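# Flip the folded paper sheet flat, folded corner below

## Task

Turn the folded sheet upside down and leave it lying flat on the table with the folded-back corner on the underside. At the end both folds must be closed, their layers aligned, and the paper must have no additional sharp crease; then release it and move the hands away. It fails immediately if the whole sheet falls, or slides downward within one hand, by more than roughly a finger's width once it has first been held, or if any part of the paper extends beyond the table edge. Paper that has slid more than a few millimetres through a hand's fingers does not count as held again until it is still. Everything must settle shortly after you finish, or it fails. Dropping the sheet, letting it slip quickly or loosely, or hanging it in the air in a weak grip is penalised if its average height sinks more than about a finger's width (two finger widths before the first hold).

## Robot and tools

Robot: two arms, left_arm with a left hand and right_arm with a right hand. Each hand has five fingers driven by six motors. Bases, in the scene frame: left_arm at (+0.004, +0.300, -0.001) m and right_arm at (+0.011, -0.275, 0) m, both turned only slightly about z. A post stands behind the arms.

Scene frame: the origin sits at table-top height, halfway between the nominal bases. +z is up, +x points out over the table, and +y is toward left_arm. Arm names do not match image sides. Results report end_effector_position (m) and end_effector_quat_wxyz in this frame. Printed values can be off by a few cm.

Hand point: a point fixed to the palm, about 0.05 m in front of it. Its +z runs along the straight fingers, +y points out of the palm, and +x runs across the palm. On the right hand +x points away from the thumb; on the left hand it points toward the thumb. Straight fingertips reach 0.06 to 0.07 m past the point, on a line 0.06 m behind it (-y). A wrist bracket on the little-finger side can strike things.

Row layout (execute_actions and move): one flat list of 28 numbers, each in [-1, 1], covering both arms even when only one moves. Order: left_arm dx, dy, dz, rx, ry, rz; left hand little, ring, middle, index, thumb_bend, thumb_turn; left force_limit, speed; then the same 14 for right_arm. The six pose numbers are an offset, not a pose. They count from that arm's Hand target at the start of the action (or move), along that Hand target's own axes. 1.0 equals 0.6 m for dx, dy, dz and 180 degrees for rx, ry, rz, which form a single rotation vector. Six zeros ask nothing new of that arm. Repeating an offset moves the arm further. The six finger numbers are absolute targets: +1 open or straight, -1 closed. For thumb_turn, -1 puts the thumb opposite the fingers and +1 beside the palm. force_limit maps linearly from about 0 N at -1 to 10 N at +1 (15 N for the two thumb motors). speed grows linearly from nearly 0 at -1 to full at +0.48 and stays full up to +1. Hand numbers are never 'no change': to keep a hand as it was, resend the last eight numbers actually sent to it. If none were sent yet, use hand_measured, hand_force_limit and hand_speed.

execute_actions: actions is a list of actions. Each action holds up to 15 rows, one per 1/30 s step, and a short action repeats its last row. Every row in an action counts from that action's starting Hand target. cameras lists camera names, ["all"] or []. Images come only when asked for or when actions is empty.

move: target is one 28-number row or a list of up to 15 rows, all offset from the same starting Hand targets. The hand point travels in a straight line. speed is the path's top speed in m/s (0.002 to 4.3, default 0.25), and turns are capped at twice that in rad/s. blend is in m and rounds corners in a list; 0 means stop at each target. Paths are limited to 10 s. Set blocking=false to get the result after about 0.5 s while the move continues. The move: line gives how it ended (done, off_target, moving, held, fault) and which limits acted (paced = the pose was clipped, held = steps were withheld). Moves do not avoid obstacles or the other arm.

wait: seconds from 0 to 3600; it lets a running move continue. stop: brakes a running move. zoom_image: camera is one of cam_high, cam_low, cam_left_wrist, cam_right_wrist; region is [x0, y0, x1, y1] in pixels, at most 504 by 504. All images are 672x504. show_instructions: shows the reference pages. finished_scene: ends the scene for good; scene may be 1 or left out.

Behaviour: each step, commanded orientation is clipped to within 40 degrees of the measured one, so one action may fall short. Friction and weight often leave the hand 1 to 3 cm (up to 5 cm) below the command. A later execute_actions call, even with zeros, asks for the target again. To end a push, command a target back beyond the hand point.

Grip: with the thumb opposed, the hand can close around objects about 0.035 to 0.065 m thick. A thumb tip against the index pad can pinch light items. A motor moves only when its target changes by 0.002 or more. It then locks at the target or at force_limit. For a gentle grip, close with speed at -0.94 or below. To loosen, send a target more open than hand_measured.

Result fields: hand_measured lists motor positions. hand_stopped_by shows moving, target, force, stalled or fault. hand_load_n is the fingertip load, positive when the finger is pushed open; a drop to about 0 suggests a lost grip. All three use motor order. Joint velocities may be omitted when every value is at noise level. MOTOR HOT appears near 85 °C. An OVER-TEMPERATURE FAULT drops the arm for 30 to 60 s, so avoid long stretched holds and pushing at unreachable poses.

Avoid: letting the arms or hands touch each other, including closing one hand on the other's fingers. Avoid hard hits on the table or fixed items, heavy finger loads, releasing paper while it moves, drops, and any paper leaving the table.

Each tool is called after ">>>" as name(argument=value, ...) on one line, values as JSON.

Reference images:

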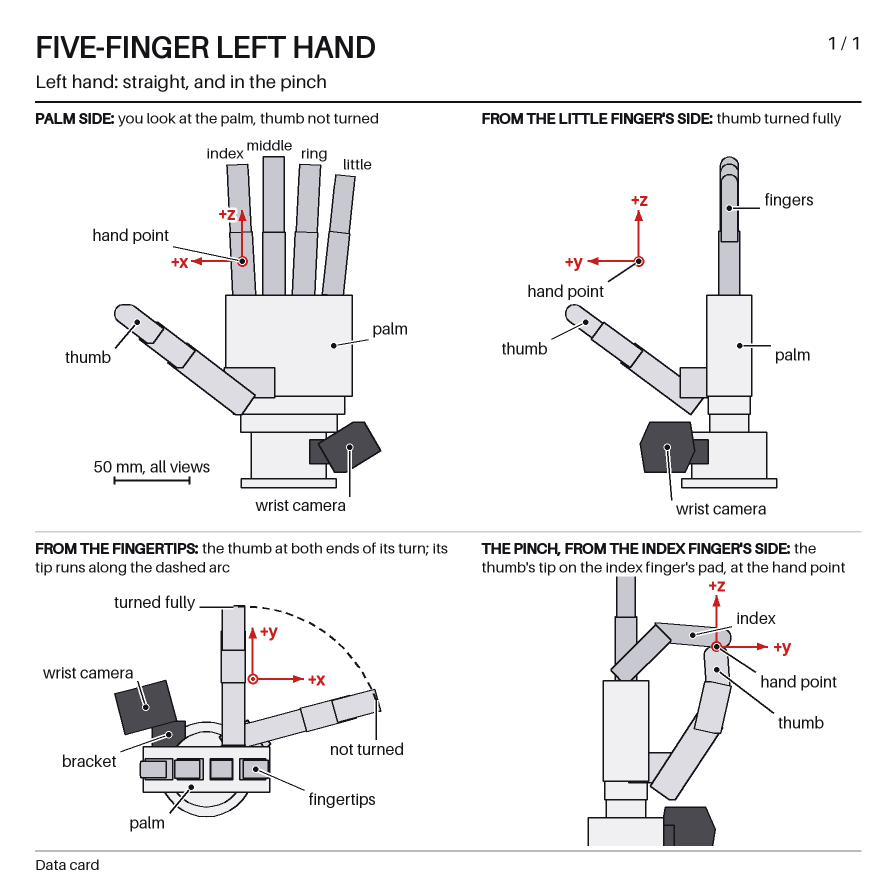

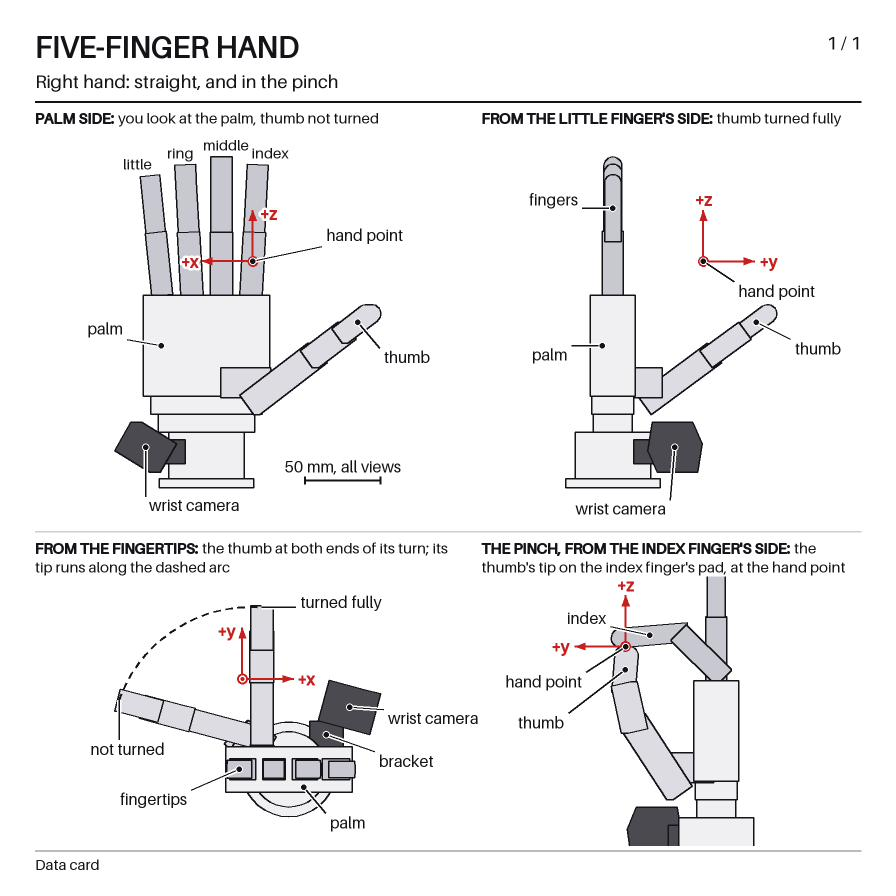

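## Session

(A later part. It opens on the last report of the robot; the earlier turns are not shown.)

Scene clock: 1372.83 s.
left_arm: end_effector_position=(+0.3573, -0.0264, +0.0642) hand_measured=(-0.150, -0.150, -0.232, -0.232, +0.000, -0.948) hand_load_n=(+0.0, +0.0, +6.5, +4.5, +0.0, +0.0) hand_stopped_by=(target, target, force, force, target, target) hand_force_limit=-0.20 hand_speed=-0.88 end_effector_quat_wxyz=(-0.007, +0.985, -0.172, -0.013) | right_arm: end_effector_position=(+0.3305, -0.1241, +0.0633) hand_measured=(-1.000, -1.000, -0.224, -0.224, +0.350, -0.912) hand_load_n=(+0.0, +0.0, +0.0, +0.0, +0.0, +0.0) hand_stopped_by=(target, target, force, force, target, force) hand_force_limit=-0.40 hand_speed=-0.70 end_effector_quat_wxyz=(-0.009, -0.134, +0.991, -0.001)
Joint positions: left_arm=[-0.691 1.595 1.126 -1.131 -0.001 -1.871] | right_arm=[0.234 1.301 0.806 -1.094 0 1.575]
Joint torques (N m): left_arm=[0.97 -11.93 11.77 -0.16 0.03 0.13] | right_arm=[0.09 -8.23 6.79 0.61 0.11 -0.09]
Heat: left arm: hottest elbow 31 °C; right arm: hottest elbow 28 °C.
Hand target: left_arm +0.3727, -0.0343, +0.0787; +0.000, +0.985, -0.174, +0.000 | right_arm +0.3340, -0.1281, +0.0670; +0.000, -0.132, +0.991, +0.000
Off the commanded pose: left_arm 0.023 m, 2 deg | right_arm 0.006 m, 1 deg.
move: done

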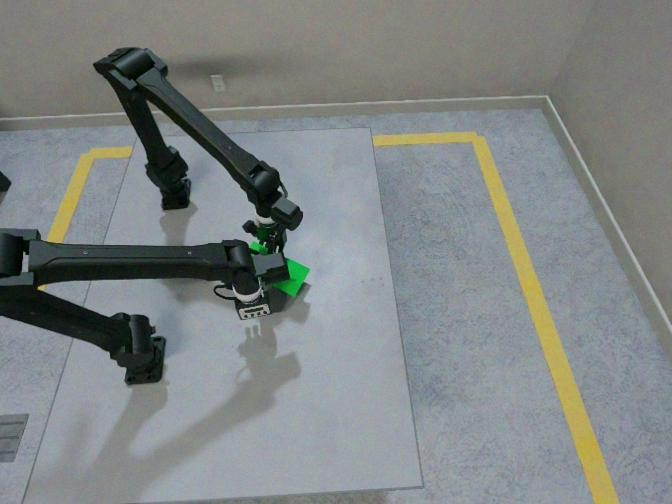

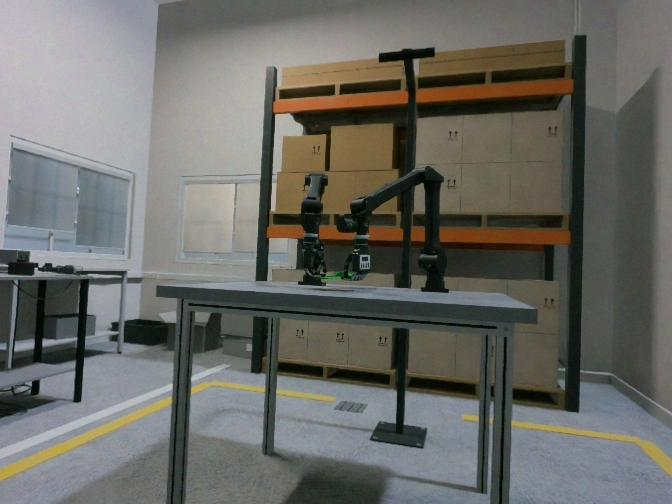

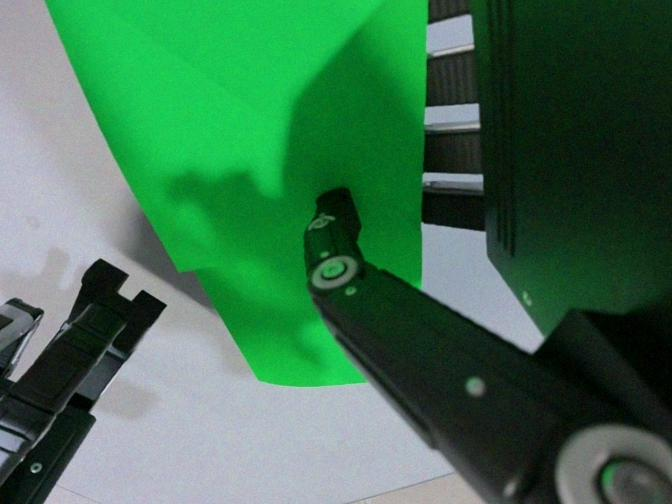

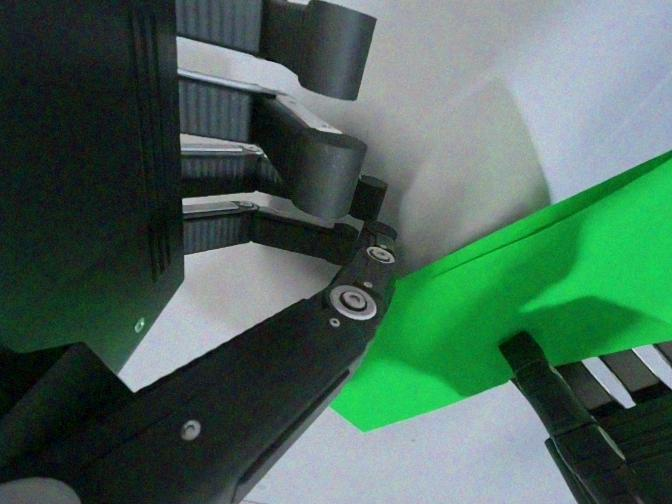

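>>> move(target=[[0, 0, 0, 0, 0, 0, -0.15, -0.15, -0.6, -0.6, 0.0, -0.948, -0.2, -0.88, 0.153, -0.221, -0.255, 0, 0, 0, -1.0, -1.0, -0.5, -0.5, 0.35, -0.948, -0.4, -0.7], [0, 0, -0.22, 0, 0, 0, -0.15, -0.15, -0.6, -0.6, 0.0, -0.948, -0.2, -0.88, 0.153, -0.221, -0.255, 0, 0, -0.4, -1.0, -1.0, -0.5, -0.5, 0.35, -0.948, -0.4, -0.7]], speed=[0.15, 0.15], cameras=["all"])

>>> zoom_image(camera="cam_low", region=[280, 190, 400, 300])

>>> zoom_image(camera="cam_high", region=[200, 200, 340, 305])

Scene clock: 1410.67 s.
left_arm: end_effector_position=(+0.3609, -0.0291, +0.1808) hand_measured=(-0.150, -0.150, -0.232, -0.232, +0.000, -0.948) hand_load_n=(+0.0, +0.0, +6.5, +4.5, +0.0, +0.0) hand_stopped_by=(target, target, force, force, target, target) hand_force_limit=-0.20 hand_speed=-0.88 end_effector_quat_wxyz=(-0.014, +0.985, -0.171, -0.026) | right_arm: end_effector_position=(+0.2633, -0.2818, +0.2084) hand_measured=(-1.000, -1.000, -0.224, -0.224, +0.350, -0.912) hand_load_n=(+0.0, +0.0, +0.0, +0.0, +0.0, +0.0) hand_stopped_by=(target, target, force, force, target, force) hand_force_limit=-0.40 hand_speed=-0.70 end_effector_quat_wxyz=(-0.015, -0.680, +0.733, +0.017)
Joint positions: left_arm=[-0.691 1.531 1.376 -1.474 -0.001 -1.871] | right_arm=[-0.169 1.191 1.102 -1.527 0.002 -0.056]
Joint torques (N m): left_arm=[0.91 -13.98 12.98 -0.2 0.03 0.12] | right_arm=[2.37 -5.89 11.45 0.53 0.04 -0.02]
Heat: left arm: hottest elbow 32 °C; right arm: hottest elbow 29 °C.
Hand target: left_arm +0.3726, -0.0344, +0.2106; +0.000, +0.985, -0.174, +0.000 | right_arm +0.2802, -0.2802, +0.2199; +0.000, +0.690, -0.724, +0.000
Off the commanded pose: left_arm 0.033 m, 3 deg | right_arm 0.020 m, 3 deg.
move: off_target (left_arm, right_arm)

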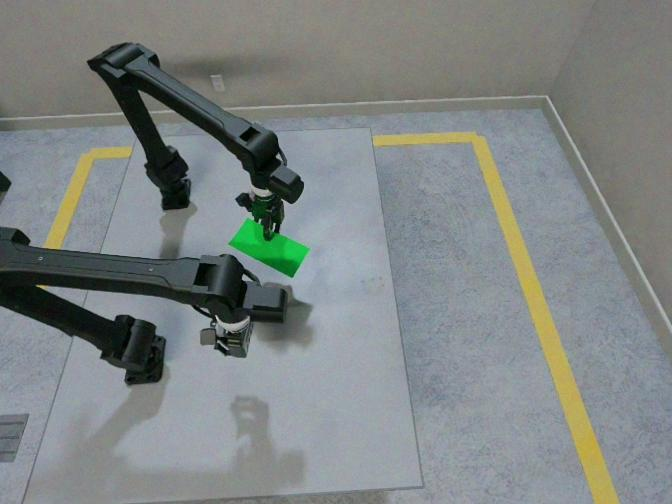

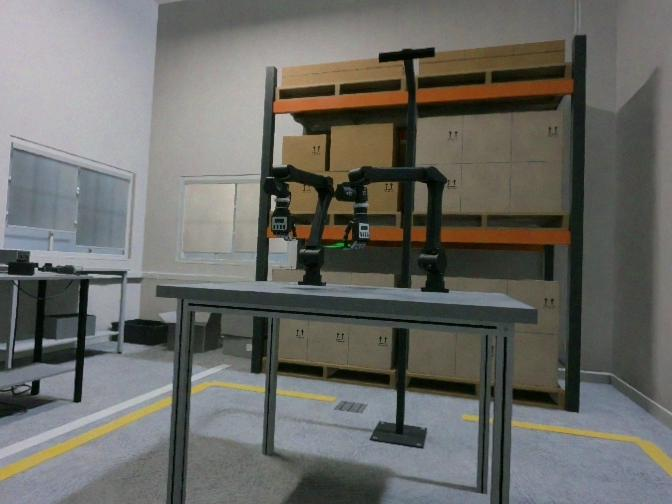

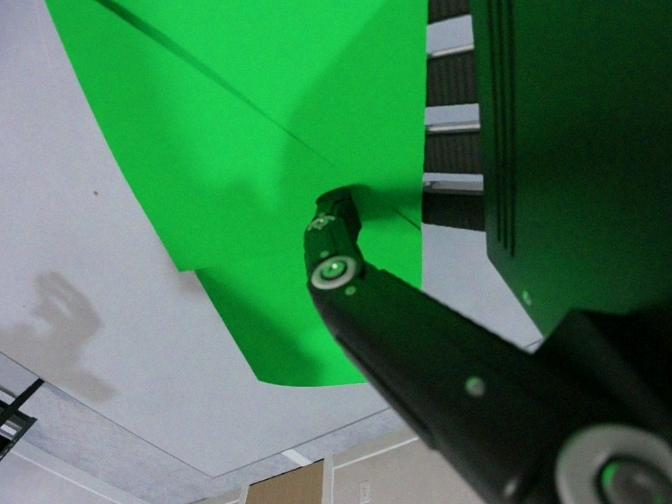

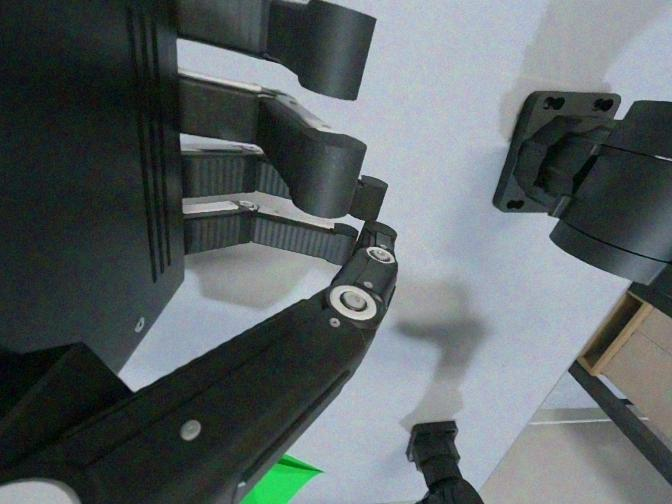

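Scaled by 4.200.

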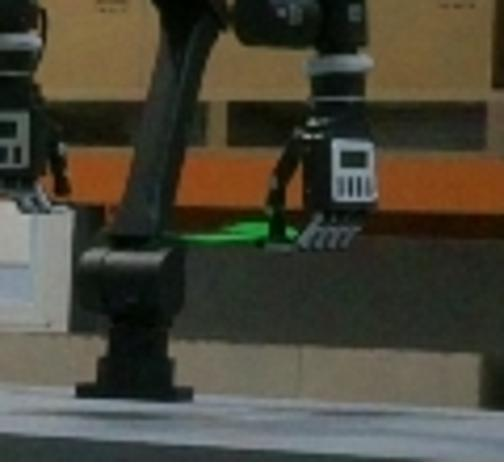

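Scaled by 3.600.

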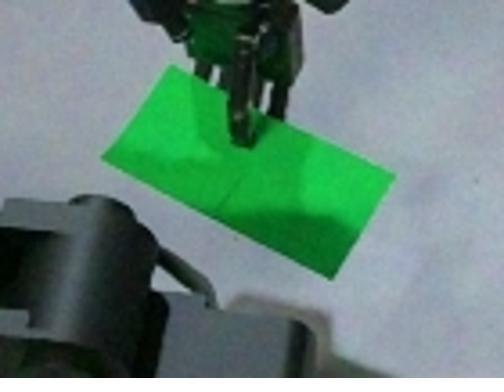

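>>> move(target=[[0, 0, 0, -0.25, 0, 0, -0.15, -0.15, -0.6, -0.6, 0.0, -0.948, -0.2, -0.88, 0, 0, 0, 0, 0, -0.4056, -1.0, -1.0, -0.5, -0.5, 0.35, -0.948, -0.4, -0.7]], speed=0.1, cameras=["all"])

>>> zoom_image(camera="cam_low", region=[280, 190, 400, 300])

>>> zoom_image(camera="cam_high", region=[200, 180, 340, 285])

Scene clock: 1423.03 s.
left_arm: end_effector_position=(+0.3691, -0.0362, +0.2125) hand_measured=(-0.150, -0.150, -0.232, -0.232, +0.000, -0.948) hand_load_n=(+0.0, +0.0, +6.5, +4.0, +0.0, +0.0) hand_stopped_by=(target, target, force, force, target, target) hand_force_limit=-0.20 hand_speed=-0.88 end_effector_quat_wxyz=(+0.374, +0.911, -0.156, -0.073) | right_arm: end_effector_position=(+0.2763, -0.2848, +0.2129) hand_measured=(-1.000, -1.000, -0.224, -0.224, +0.350, -0.912) hand_load_n=(+0.0, +0.0, +0.0, +0.0, +0.0, +0.0) hand_stopped_by=(target, target, force, force, target, force) hand_force_limit=-0.40 hand_speed=-0.70 end_effector_quat_wxyz=(+0.005, +0.983, -0.185, -0.012)
Joint positions: left_arm=[-0.422 1.514 1.171 -1.214 0.781 -1.612] | right_arm=[0.077 1.19 1.117 -1.524 0.002 -1.084]
Joint torques (N m): left_arm=[0.97 -11.28 8.02 0.8 0.73 0.17] | right_arm=[2.37 -8.06 8.85 0.35 0.05 -0.04]
Heat: left arm: hottest elbow 32 °C; right arm: hottest elbow 30 °C.
Hand target: left_arm +0.3725, -0.0345, +0.2106; +0.376, +0.910, -0.161, -0.066 | right_arm +0.2801, -0.2802, +0.2198; +0.000, +0.985, -0.172, +0.000
Off the commanded pose: left_arm 0.004 m, 1 deg | right_arm 0.009 m, 2 deg.
move: done

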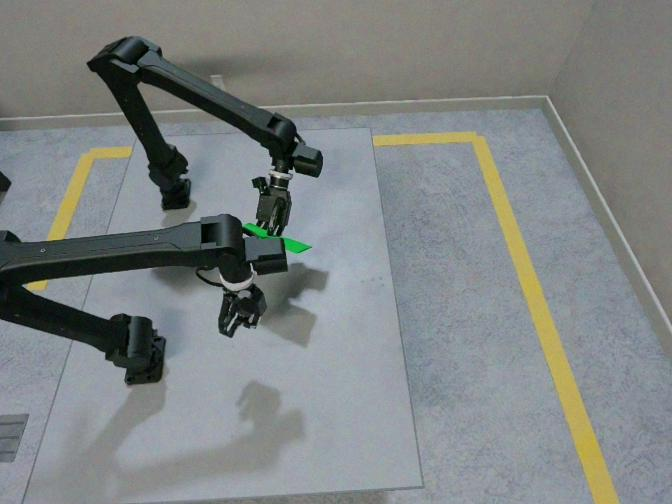

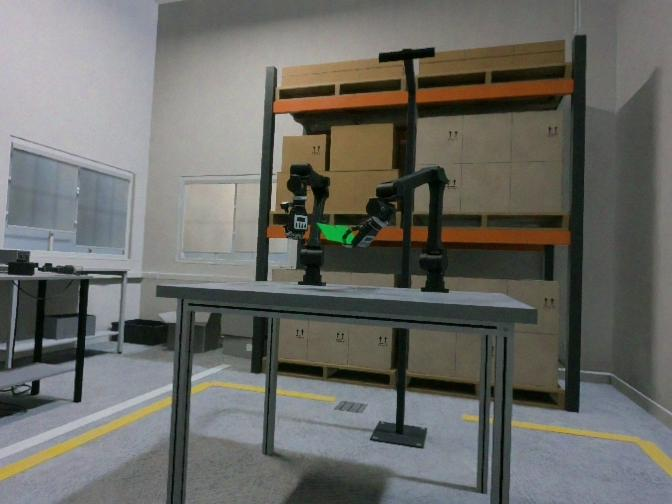

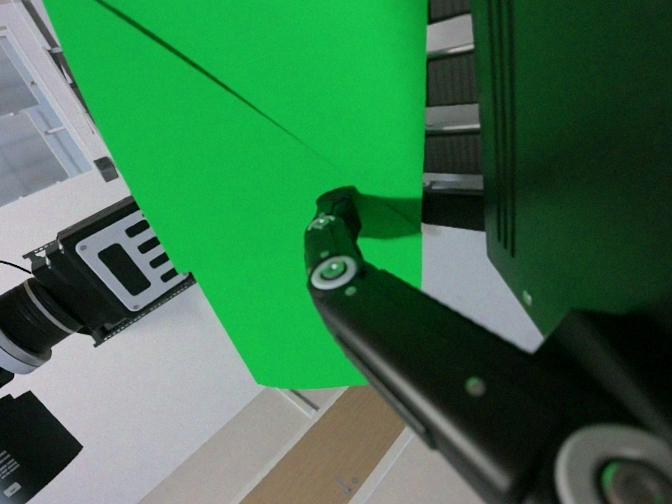

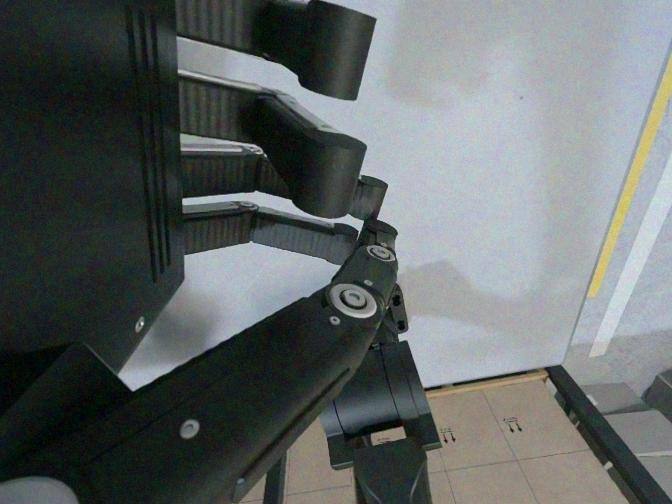

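Scaled by 4.200.

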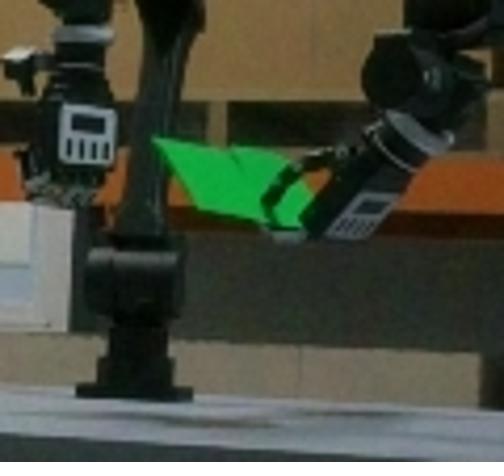

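Scaled by 3.600.

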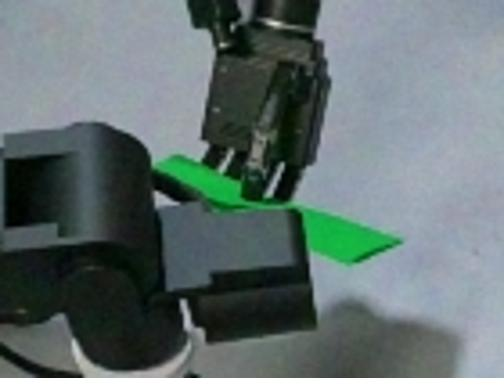

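>>> move(target=[[0, 0, 0, -0.25, 0, 0, -0.15, -0.15, -0.6, -0.6, 0.0, -0.948, -0.2, -0.88, 0, 0, 0, 0.25, 0, 0, -1.0, -1.0, -0.5, -0.5, 0.35, -0.948, -0.4, -0.7]], speed=0.1, cameras=["all"])

>>> zoom_image(camera="cam_low", region=[280, 190, 400, 300])

>>> zoom_image(camera="cam_high", region=[200, 180, 340, 285])

Scene clock: 1433.23 s.
left_arm: end_effector_position=(+0.3757, -0.0323, +0.2121) hand_measured=(-0.150, -0.150, -0.232, -0.232, +0.000, -0.948) hand_load_n=(+0.0, +0.0, +6.5, +4.5, +0.0, +0.0) hand_stopped_by=(target, target, force, force, target, target) hand_force_limit=-0.20 hand_speed=-0.88 end_effector_quat_wxyz=(+0.694, +0.701, -0.110, -0.122) | right_arm: end_effector_position=(+0.2815, -0.2766, +0.2216) hand_measured=(-1.000, -1.000, -0.224, -0.224, +0.350, -0.912) hand_load_n=(+0.0, +0.0, +0.0, +0.0, +0.5, +0.0) hand_stopped_by=(target, target, force, force, target, force) hand_force_limit=-0.40 hand_speed=-0.70 end_effector_quat_wxyz=(-0.375, +0.912, -0.153, +0.069)
Joint positions: left_arm=[-0.374 1.78 1.031 -1.081 1.563 -1.33] | right_arm=[-0.395 1.082 1.028 -1.525 -0.782 -1.598]
Joint torques (N m): left_arm=[-0.26 -12.81 5.87 0.42 0.92 0.16] | right_arm=[-0.09 -4.37 7.87 -0.02 -0.61 -0.08]
Heat: left arm: hottest elbow 31 °C; right arm: hottest elbow 30 °C.
Hand target: left_arm +0.3726, -0.0344, +0.2107; +0.696, +0.697, -0.123, -0.123 | right_arm +0.2802, -0.2802, +0.2198; -0.377, +0.910, -0.159, +0.066
Off the commanded pose: left_arm 0.004 m, 2 deg | right_arm 0.004 m, 1 deg.
joint sent to its limit (left arm) — joint 5 (wrist yaw), upper limit. The joint targets still meet the commanded pose.
move: done

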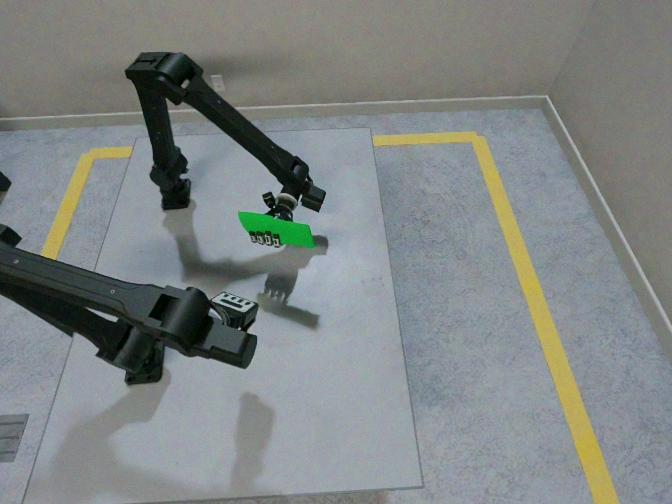

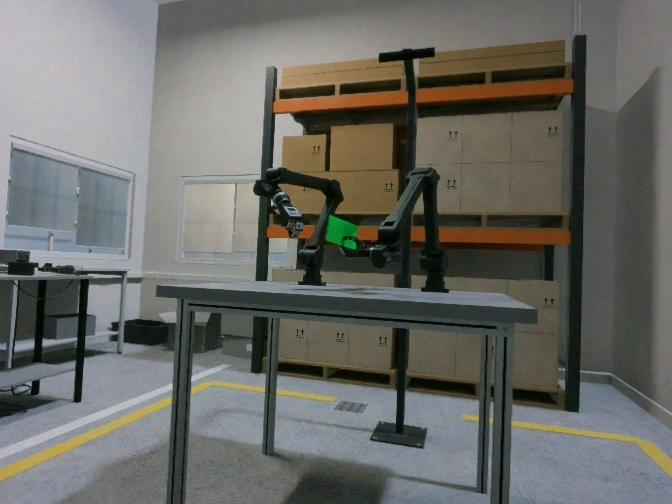

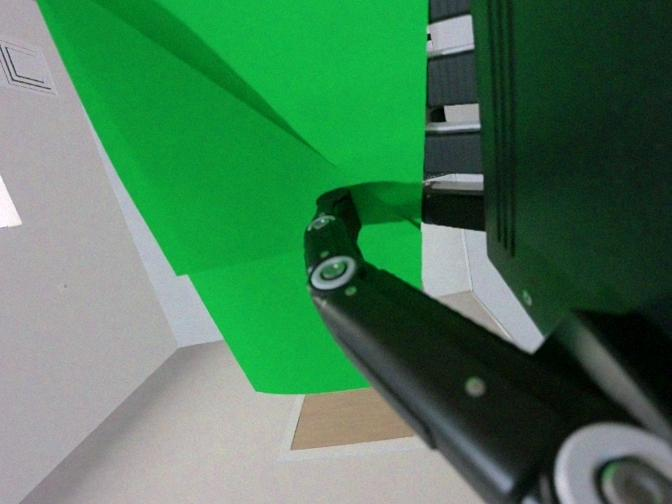

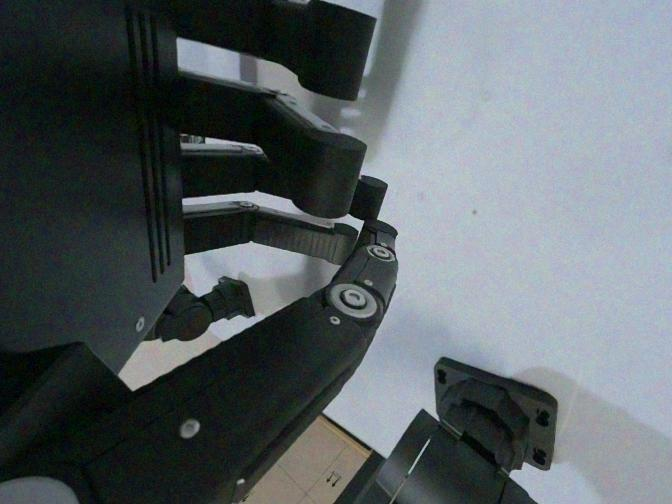

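Scaled by 4.200.

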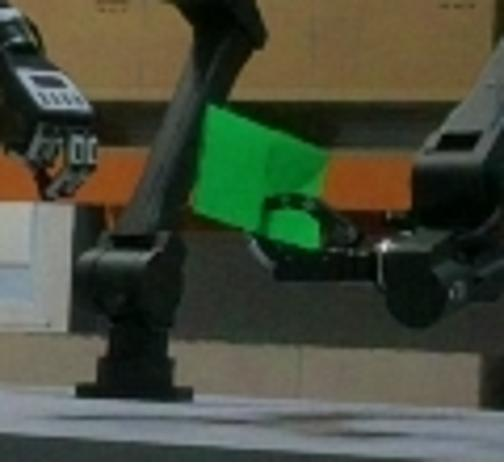

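Scaled by 3.600.

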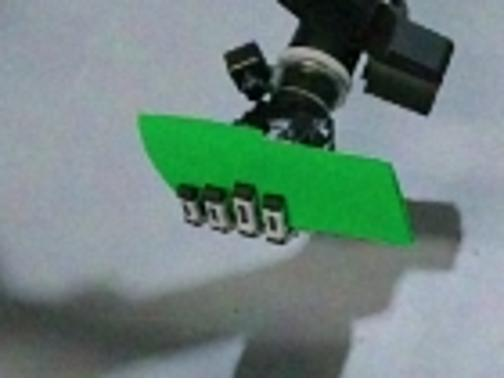

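>>> move(target=[[0, 0, 0, 0, 0, 0, -0.15, -0.15, -0.6, -0.6, 0.0, -0.948, -0.2, -0.88, 0.0143, -0.171, -0.0883, 0.25, 0, 0, 0.3, 0.3, 0.3, 0.3, 0.4, -0.948, -0.2, -0.6]], speed=0.12, cameras=["all"])

>>> zoom_image(camera="cam_low", region=[260, 180, 400, 300])

Scene clock: 1494.50 s.
left_arm: end_effector_position=(+0.3755, -0.0322, +0.2122) hand_measured=(-0.150, -0.150, -0.232, -0.232, +0.000, -0.948) hand_load_n=(+0.0, +0.0, +6.5, +4.5, +0.0, +0.0) hand_stopped_by=(target, target, force, force, target, target) hand_force_limit=-0.20 hand_speed=-0.88 end_effector_quat_wxyz=(+0.694, +0.701, -0.111, -0.121) | right_arm: end_effector_position=(+0.3040, -0.2465, +0.3273) hand_measured=(+0.300, +0.300, +0.300, +0.300, +0.400, -0.912) hand_load_n=(+0.0, +0.0, +0.0, +0.0, +0.0, +0.0) hand_stopped_by=(target, target, target, target, target, force) hand_force_limit=-0.20 hand_speed=-0.60 end_effector_quat_wxyz=(-0.637, +0.719, -0.200, +0.194)
Joint positions: left_arm=[-0.374 1.78 1.031 -1.081 1.563 -1.327] | right_arm=[-0.62 1.039 1.017 -1.674 -1.457 -1.721]
Joint torques (N m): left_arm=[-0.26 -12.75 5.96 0.29 0.91 0.16] | right_arm=[-0.38 -5.36 7.79 -0.14 -0.92 0.13]
Heat: left arm: hottest elbow 28 °C; right arm: hottest elbow 30 °C.
Hand target: left_arm +0.3726, -0.0344, +0.2107; +0.696, +0.697, -0.123, -0.123 | right_arm +0.3001, -0.2501, +0.3300; -0.697, +0.697, -0.121, +0.122
Off the commanded pose: left_arm 0.004 m, 1 deg | right_arm 0.006 m, 14 deg.
joint sent to its limit (left arm) — joint 5 (wrist yaw), upper limit. The joint targets still meet the commanded pose.
joint sent to its limit (right arm) — joint 4 (wrist pitch), lower limit. The joint targets are off in orientation, not in position.
move: off_target (right_arm)

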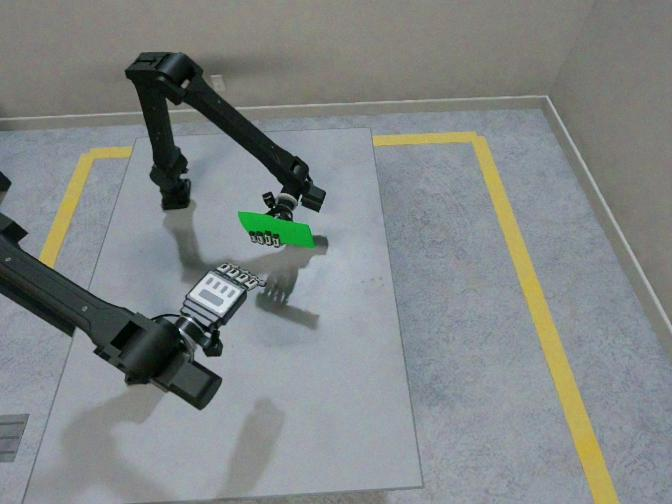

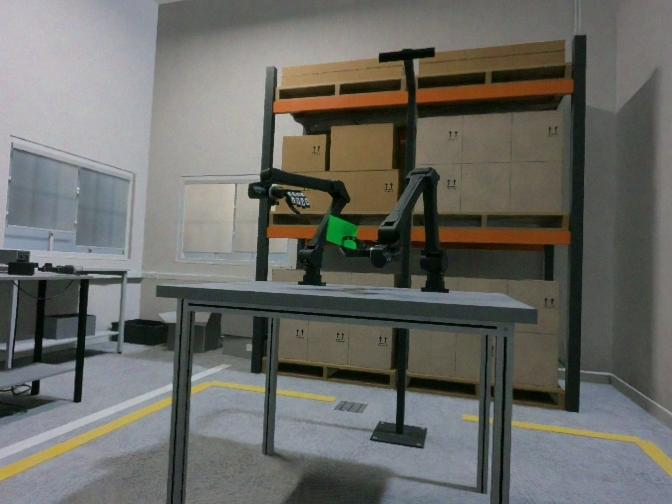

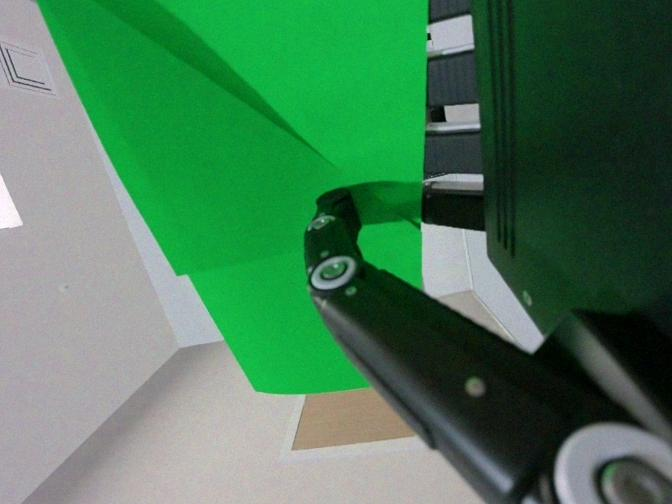

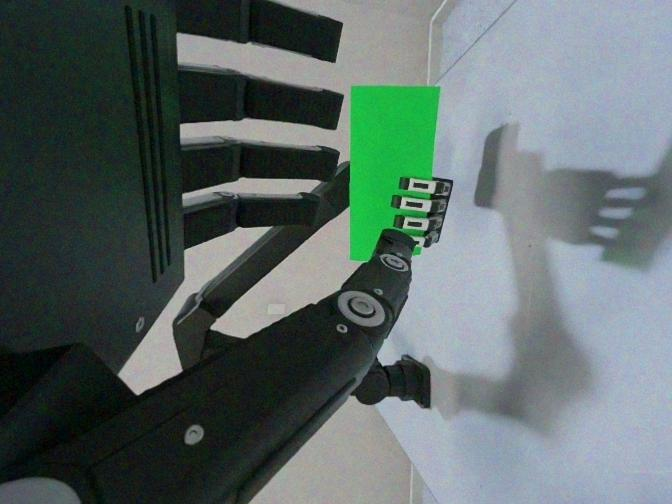

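Scaled by 3.600.

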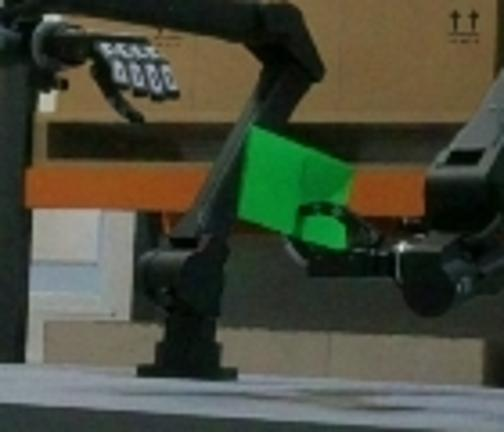

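>>> move(target=[[0, 0, 0, 0, 0, 0, -0.15, -0.15, -0.6, -0.6, 0.0, -0.948, -0.2, -0.88, 0, 0, 0, -0.5, 0, 0, 0.3, 0.3, 0.3, 0.3, 0.4, -0.948, -0.2, -0.6]], speed=0.2, cameras=[])

>>> move(target=[[0, 0, 0, 0, 0, 0, -0.15, -0.15, -0.6, -0.6, 0.0, -0.948, -0.2, -0.88, 0, 0, 0, 0, 0, 0.3889, 0.3, 0.3, 0.3, 0.3, 0.4, -0.948, -0.2, -0.6]], speed=0.2, cameras=[])

>>> move(target=[[0, 0, 0, 0, 0, 0, -0.15, -0.15, -0.6, -0.6, 0.0, -0.948, -0.2, -0.88, 0, 0, 0, 0.5, 0, 0, 0.3, 0.3, 0.3, 0.3, 0.4, -0.948, -0.2, -0.6]], speed=0.2, cameras=["cam_high"])

Scene clock: 1517.70 s.
left_arm: end_effector_position=(+0.3755, -0.0322, +0.2122) hand_measured=(-0.150, -0.150, -0.232, -0.232, +0.000, -0.948) hand_load_n=(+0.0, +0.0, +6.5, +4.5, +0.0, +0.0) hand_stopped_by=(target, target, force, force, target, target) hand_force_limit=-0.20 hand_speed=-0.88 end_effector_quat_wxyz=(+0.694, +0.701, -0.111, -0.121) | right_arm: end_effector_position=(+0.2940, -0.2555, +0.3165) hand_measured=(+0.300, +0.300, +0.300, +0.300, +0.400, -0.912) hand_load_n=(+0.0, +0.0, +0.0, +0.0, +0.0, +0.0) hand_stopped_by=(target, target, target, target, target, force) hand_force_limit=-0.20 hand_speed=-0.60 end_effector_quat_wxyz=(-0.015, +0.983, -0.173, +0.057)
Joint positions: left_arm=[-0.374 1.78 1.031 -1.081 1.563 -1.327] | right_arm=[0.167 1.164 1.386 -1.675 0.014 -1.017]
Joint torques (N m): left_arm=[-0.32 -12.75 5.94 0.29 0.92 0.16] | right_arm=[1.85 -5.66 11.17 0.25 0.27 0.21]
Heat: left arm: hottest shoulder 27 °C; right arm: hottest elbow 31 °C.
Hand target: left_arm +0.3726, -0.0344, +0.2107; +0.696, +0.697, -0.123, -0.123 | right_arm +0.3000, -0.2501, +0.3299; +0.000, +0.985, -0.172, +0.000
Off the commanded pose: left_arm 0.004 m, 1 deg | right_arm 0.016 m, 7 deg.
joint sent to its limit (left arm) — joint 5 (wrist yaw), upper limit. The joint targets still meet the commanded pose.
joint sent to its limit (right arm) — joint 4 (wrist pitch), lower limit. The joint targets are off in orientation, not in position.
move: off_target (right_arm)

Scene clock: 1521.53 s.
left_arm: end_effector_position=(+0.3755, -0.0322, +0.2122) hand_measured=(-0.150, -0.150, -0.232, -0.232, +0.000, -0.948) hand_load_n=(+0.0, +0.5, +6.5, +4.5, +0.0, +0.0) hand_stopped_by=(target, target, force, force, target, target) hand_force_limit=-0.20 hand_speed=-0.88 end_effector_quat_wxyz=(+0.694, +0.701, -0.111, -0.121) | right_arm: end_effector_position=(+0.2994, -0.2465, +0.3163) hand_measured=(+0.300, +0.300, +0.300, +0.300, +0.400, -0.912) hand_load_n=(+0.0, +0.0, +0.0, +0.0, +0.0, +0.0) hand_stopped_by=(target, target, target, target, target, force) hand_force_limit=-0.20 hand_speed=-0.60 end_effector_quat_wxyz=(-0.043, +0.717, -0.695, +0.036)
Joint positions: left_arm=[-0.374 1.78 1.031 -1.081 1.563 -1.327] | right_arm=[-0.043 1.195 1.411 -1.675 -0.011 -0.035]
Joint torques (N m): left_arm=[-0.38 -12.81 5.94 0.28 0.91 0.16] | right_arm=[-0.5 -7.65 10.1 0.21 0.01 0.11]
Heat: left arm: hottest shoulder 27 °C; right arm: hottest elbow 31 °C.
Hand target: left_arm +0.3726, -0.0344, +0.2107; +0.696, +0.697, -0.123, -0.123 | right_arm +0.3000, -0.2501, +0.3299; +0.000, +0.708, -0.706, +0.000
Off the commanded pose: left_arm 0.004 m, 1 deg | right_arm 0.014 m, 7 deg.
joint sent to its limit (left arm) — joint 5 (wrist yaw), upper limit. The joint targets still meet the commanded pose.
joint sent to its limit (right arm) — joint 4 (wrist pitch), lower limit. The joint targets are off in orientation, not in position.
move: off_target (right_arm)

Scene clock: 1525.70 s.
left_arm: end_effector_position=(+0.3755, -0.0322, +0.2122) hand_measured=(-0.150, -0.150, -0.232, -0.232, +0.000, -0.948) hand_load_n=(-0.5, +0.0, +6.5, +4.5, +0.0, +0.0) hand_stopped_by=(target, target, force, force, target, target) hand_force_limit=-0.20 hand_speed=-0.88 end_effector_quat_wxyz=(+0.694, +0.701, -0.111, -0.121) | right_arm: end_effector_position=(+0.2990, -0.2462, +0.3239) hand_measured=(+0.300, +0.300, +0.300, +0.300, +0.400, -0.912) hand_load_n=(+0.0, +0.0, +0.0, +0.0, +0.0, +0.0) hand_stopped_by=(target, target, target, target, target, force) hand_force_limit=-0.20 hand_speed=-0.60 end_effector_quat_wxyz=(+0.496, -0.512, +0.499, -0.492)
Joint positions: left_arm=[-0.374 1.78 1.031 -1.081 1.563 -1.327] | right_arm=[-0.079 0.178 0.515 -0.359 -0.059 -0.01]
Joint torques (N m): left_arm=[-0.32 -12.81 5.97 0.31 0.91 0.16] | right_arm=[-0.32 2.61 8.98 2.39 -0.01 0.15]
Heat: left arm: hottest shoulder 27 °C; right arm: hottest elbow 31 °C.
Hand target: left_arm +0.3726, -0.0344, +0.2107; +0.696, +0.697, -0.123, -0.123 | right_arm +0.3001, -0.2501, +0.3299; +0.501, -0.501, +0.499, -0.499
Off the commanded pose: left_arm 0.004 m, 1 deg | right_arm 0.007 m, 2 deg.
joint sent to its limit (left arm) — joint 5 (wrist yaw), upper limit. The joint targets still meet the commanded pose.
move: done

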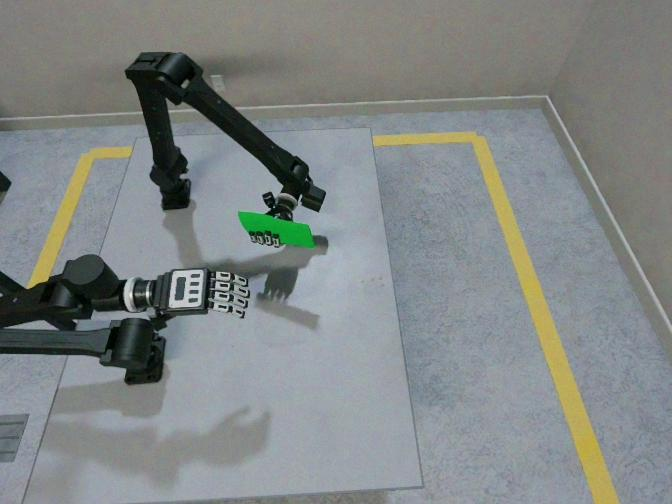

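>>> move(target=[[0, 0, 0, 0, 0, 0, -0.15, -0.15, -0.6, -0.6, 0.0, -0.948, -0.2, -0.88, -0.2917, -0.025, 0.0417, 0, -0.3944, 0, 0.3, 0.3, 0.3, 0.3, 0.4, -0.948, -0.2, -0.6]], speed=0.12, cameras=["all"])

>>> zoom_image(camera="cam_low", region=[260, 180, 400, 300])

Scene clock: 1537.80 s.
left_arm: end_effector_position=(+0.3755, -0.0322, +0.2122) hand_measured=(-0.150, -0.150, -0.232, -0.232, +0.000, -0.948) hand_load_n=(+0.0, +0.0, +6.5, +4.5, +0.0, +0.0) hand_stopped_by=(target, target, force, force, target, target) hand_force_limit=-0.20 hand_speed=-0.88 end_effector_quat_wxyz=(+0.694, +0.701, -0.111, -0.121) | right_arm: end_effector_position=(+0.3187, -0.0812, +0.3192) hand_measured=(+0.300, +0.300, +0.300, +0.300, +0.400, -0.912) hand_load_n=(+0.0, +0.0, +0.0, +0.0, +0.5, +0.0) hand_stopped_by=(target, target, target, target, target, force) hand_force_limit=-0.20 hand_speed=-0.60 end_effector_quat_wxyz=(+0.692, -0.701, +0.140, -0.104)
Joint positions: left_arm=[-0.374 1.78 1.031 -1.081 1.563 -1.327] | right_arm=[-0.032 0.857 0.661 0.134 -1.217 -0.01]
Joint torques (N m): left_arm=[-0.26 -12.75 5.93 0.29 0.91 0.16] | right_arm=[2.43 -2.55 12.83 2.03 -0.1 0.17]
Heat: left arm: hottest shoulder 27 °C; right arm: hottest elbow 31 °C.
Hand target: left_arm +0.3726, -0.0344, +0.2107; +0.696, +0.697, -0.123, -0.123 | right_arm +0.3245, -0.0750, +0.3449; +0.698, -0.698, +0.116, -0.115
Off the commanded pose: left_arm 0.004 m, 1 deg | right_arm 0.027 m, 3 deg.
joint sent to its limit (left arm) — joint 5 (wrist yaw), upper limit. The joint targets still meet the commanded pose.
move: off_target (right_arm)

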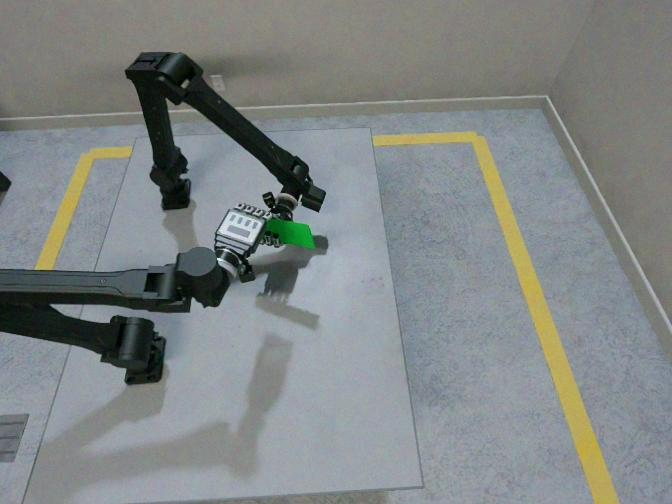

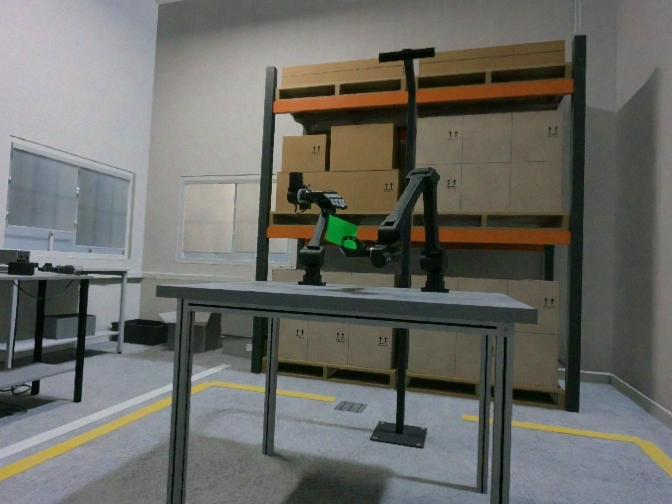

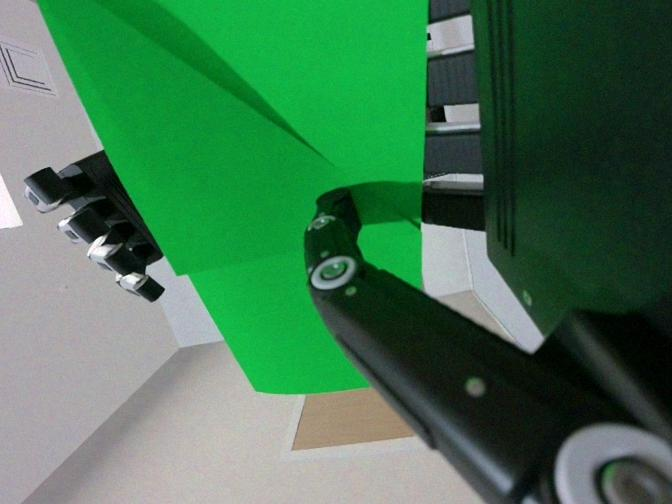

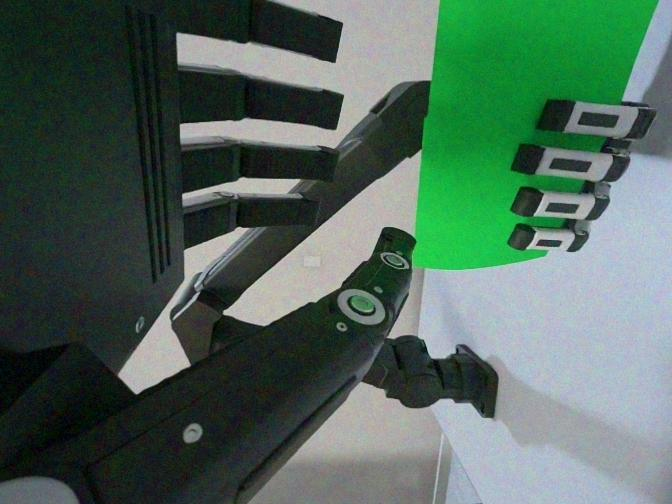

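Scaled by 3.600.

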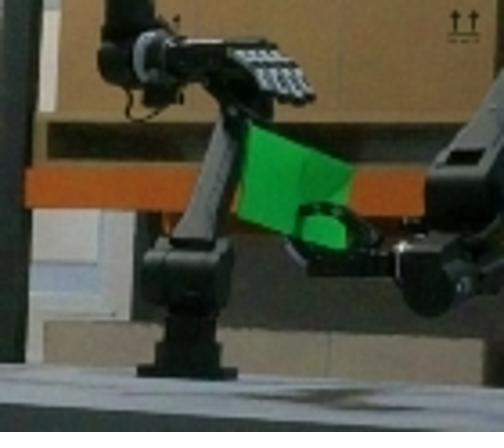

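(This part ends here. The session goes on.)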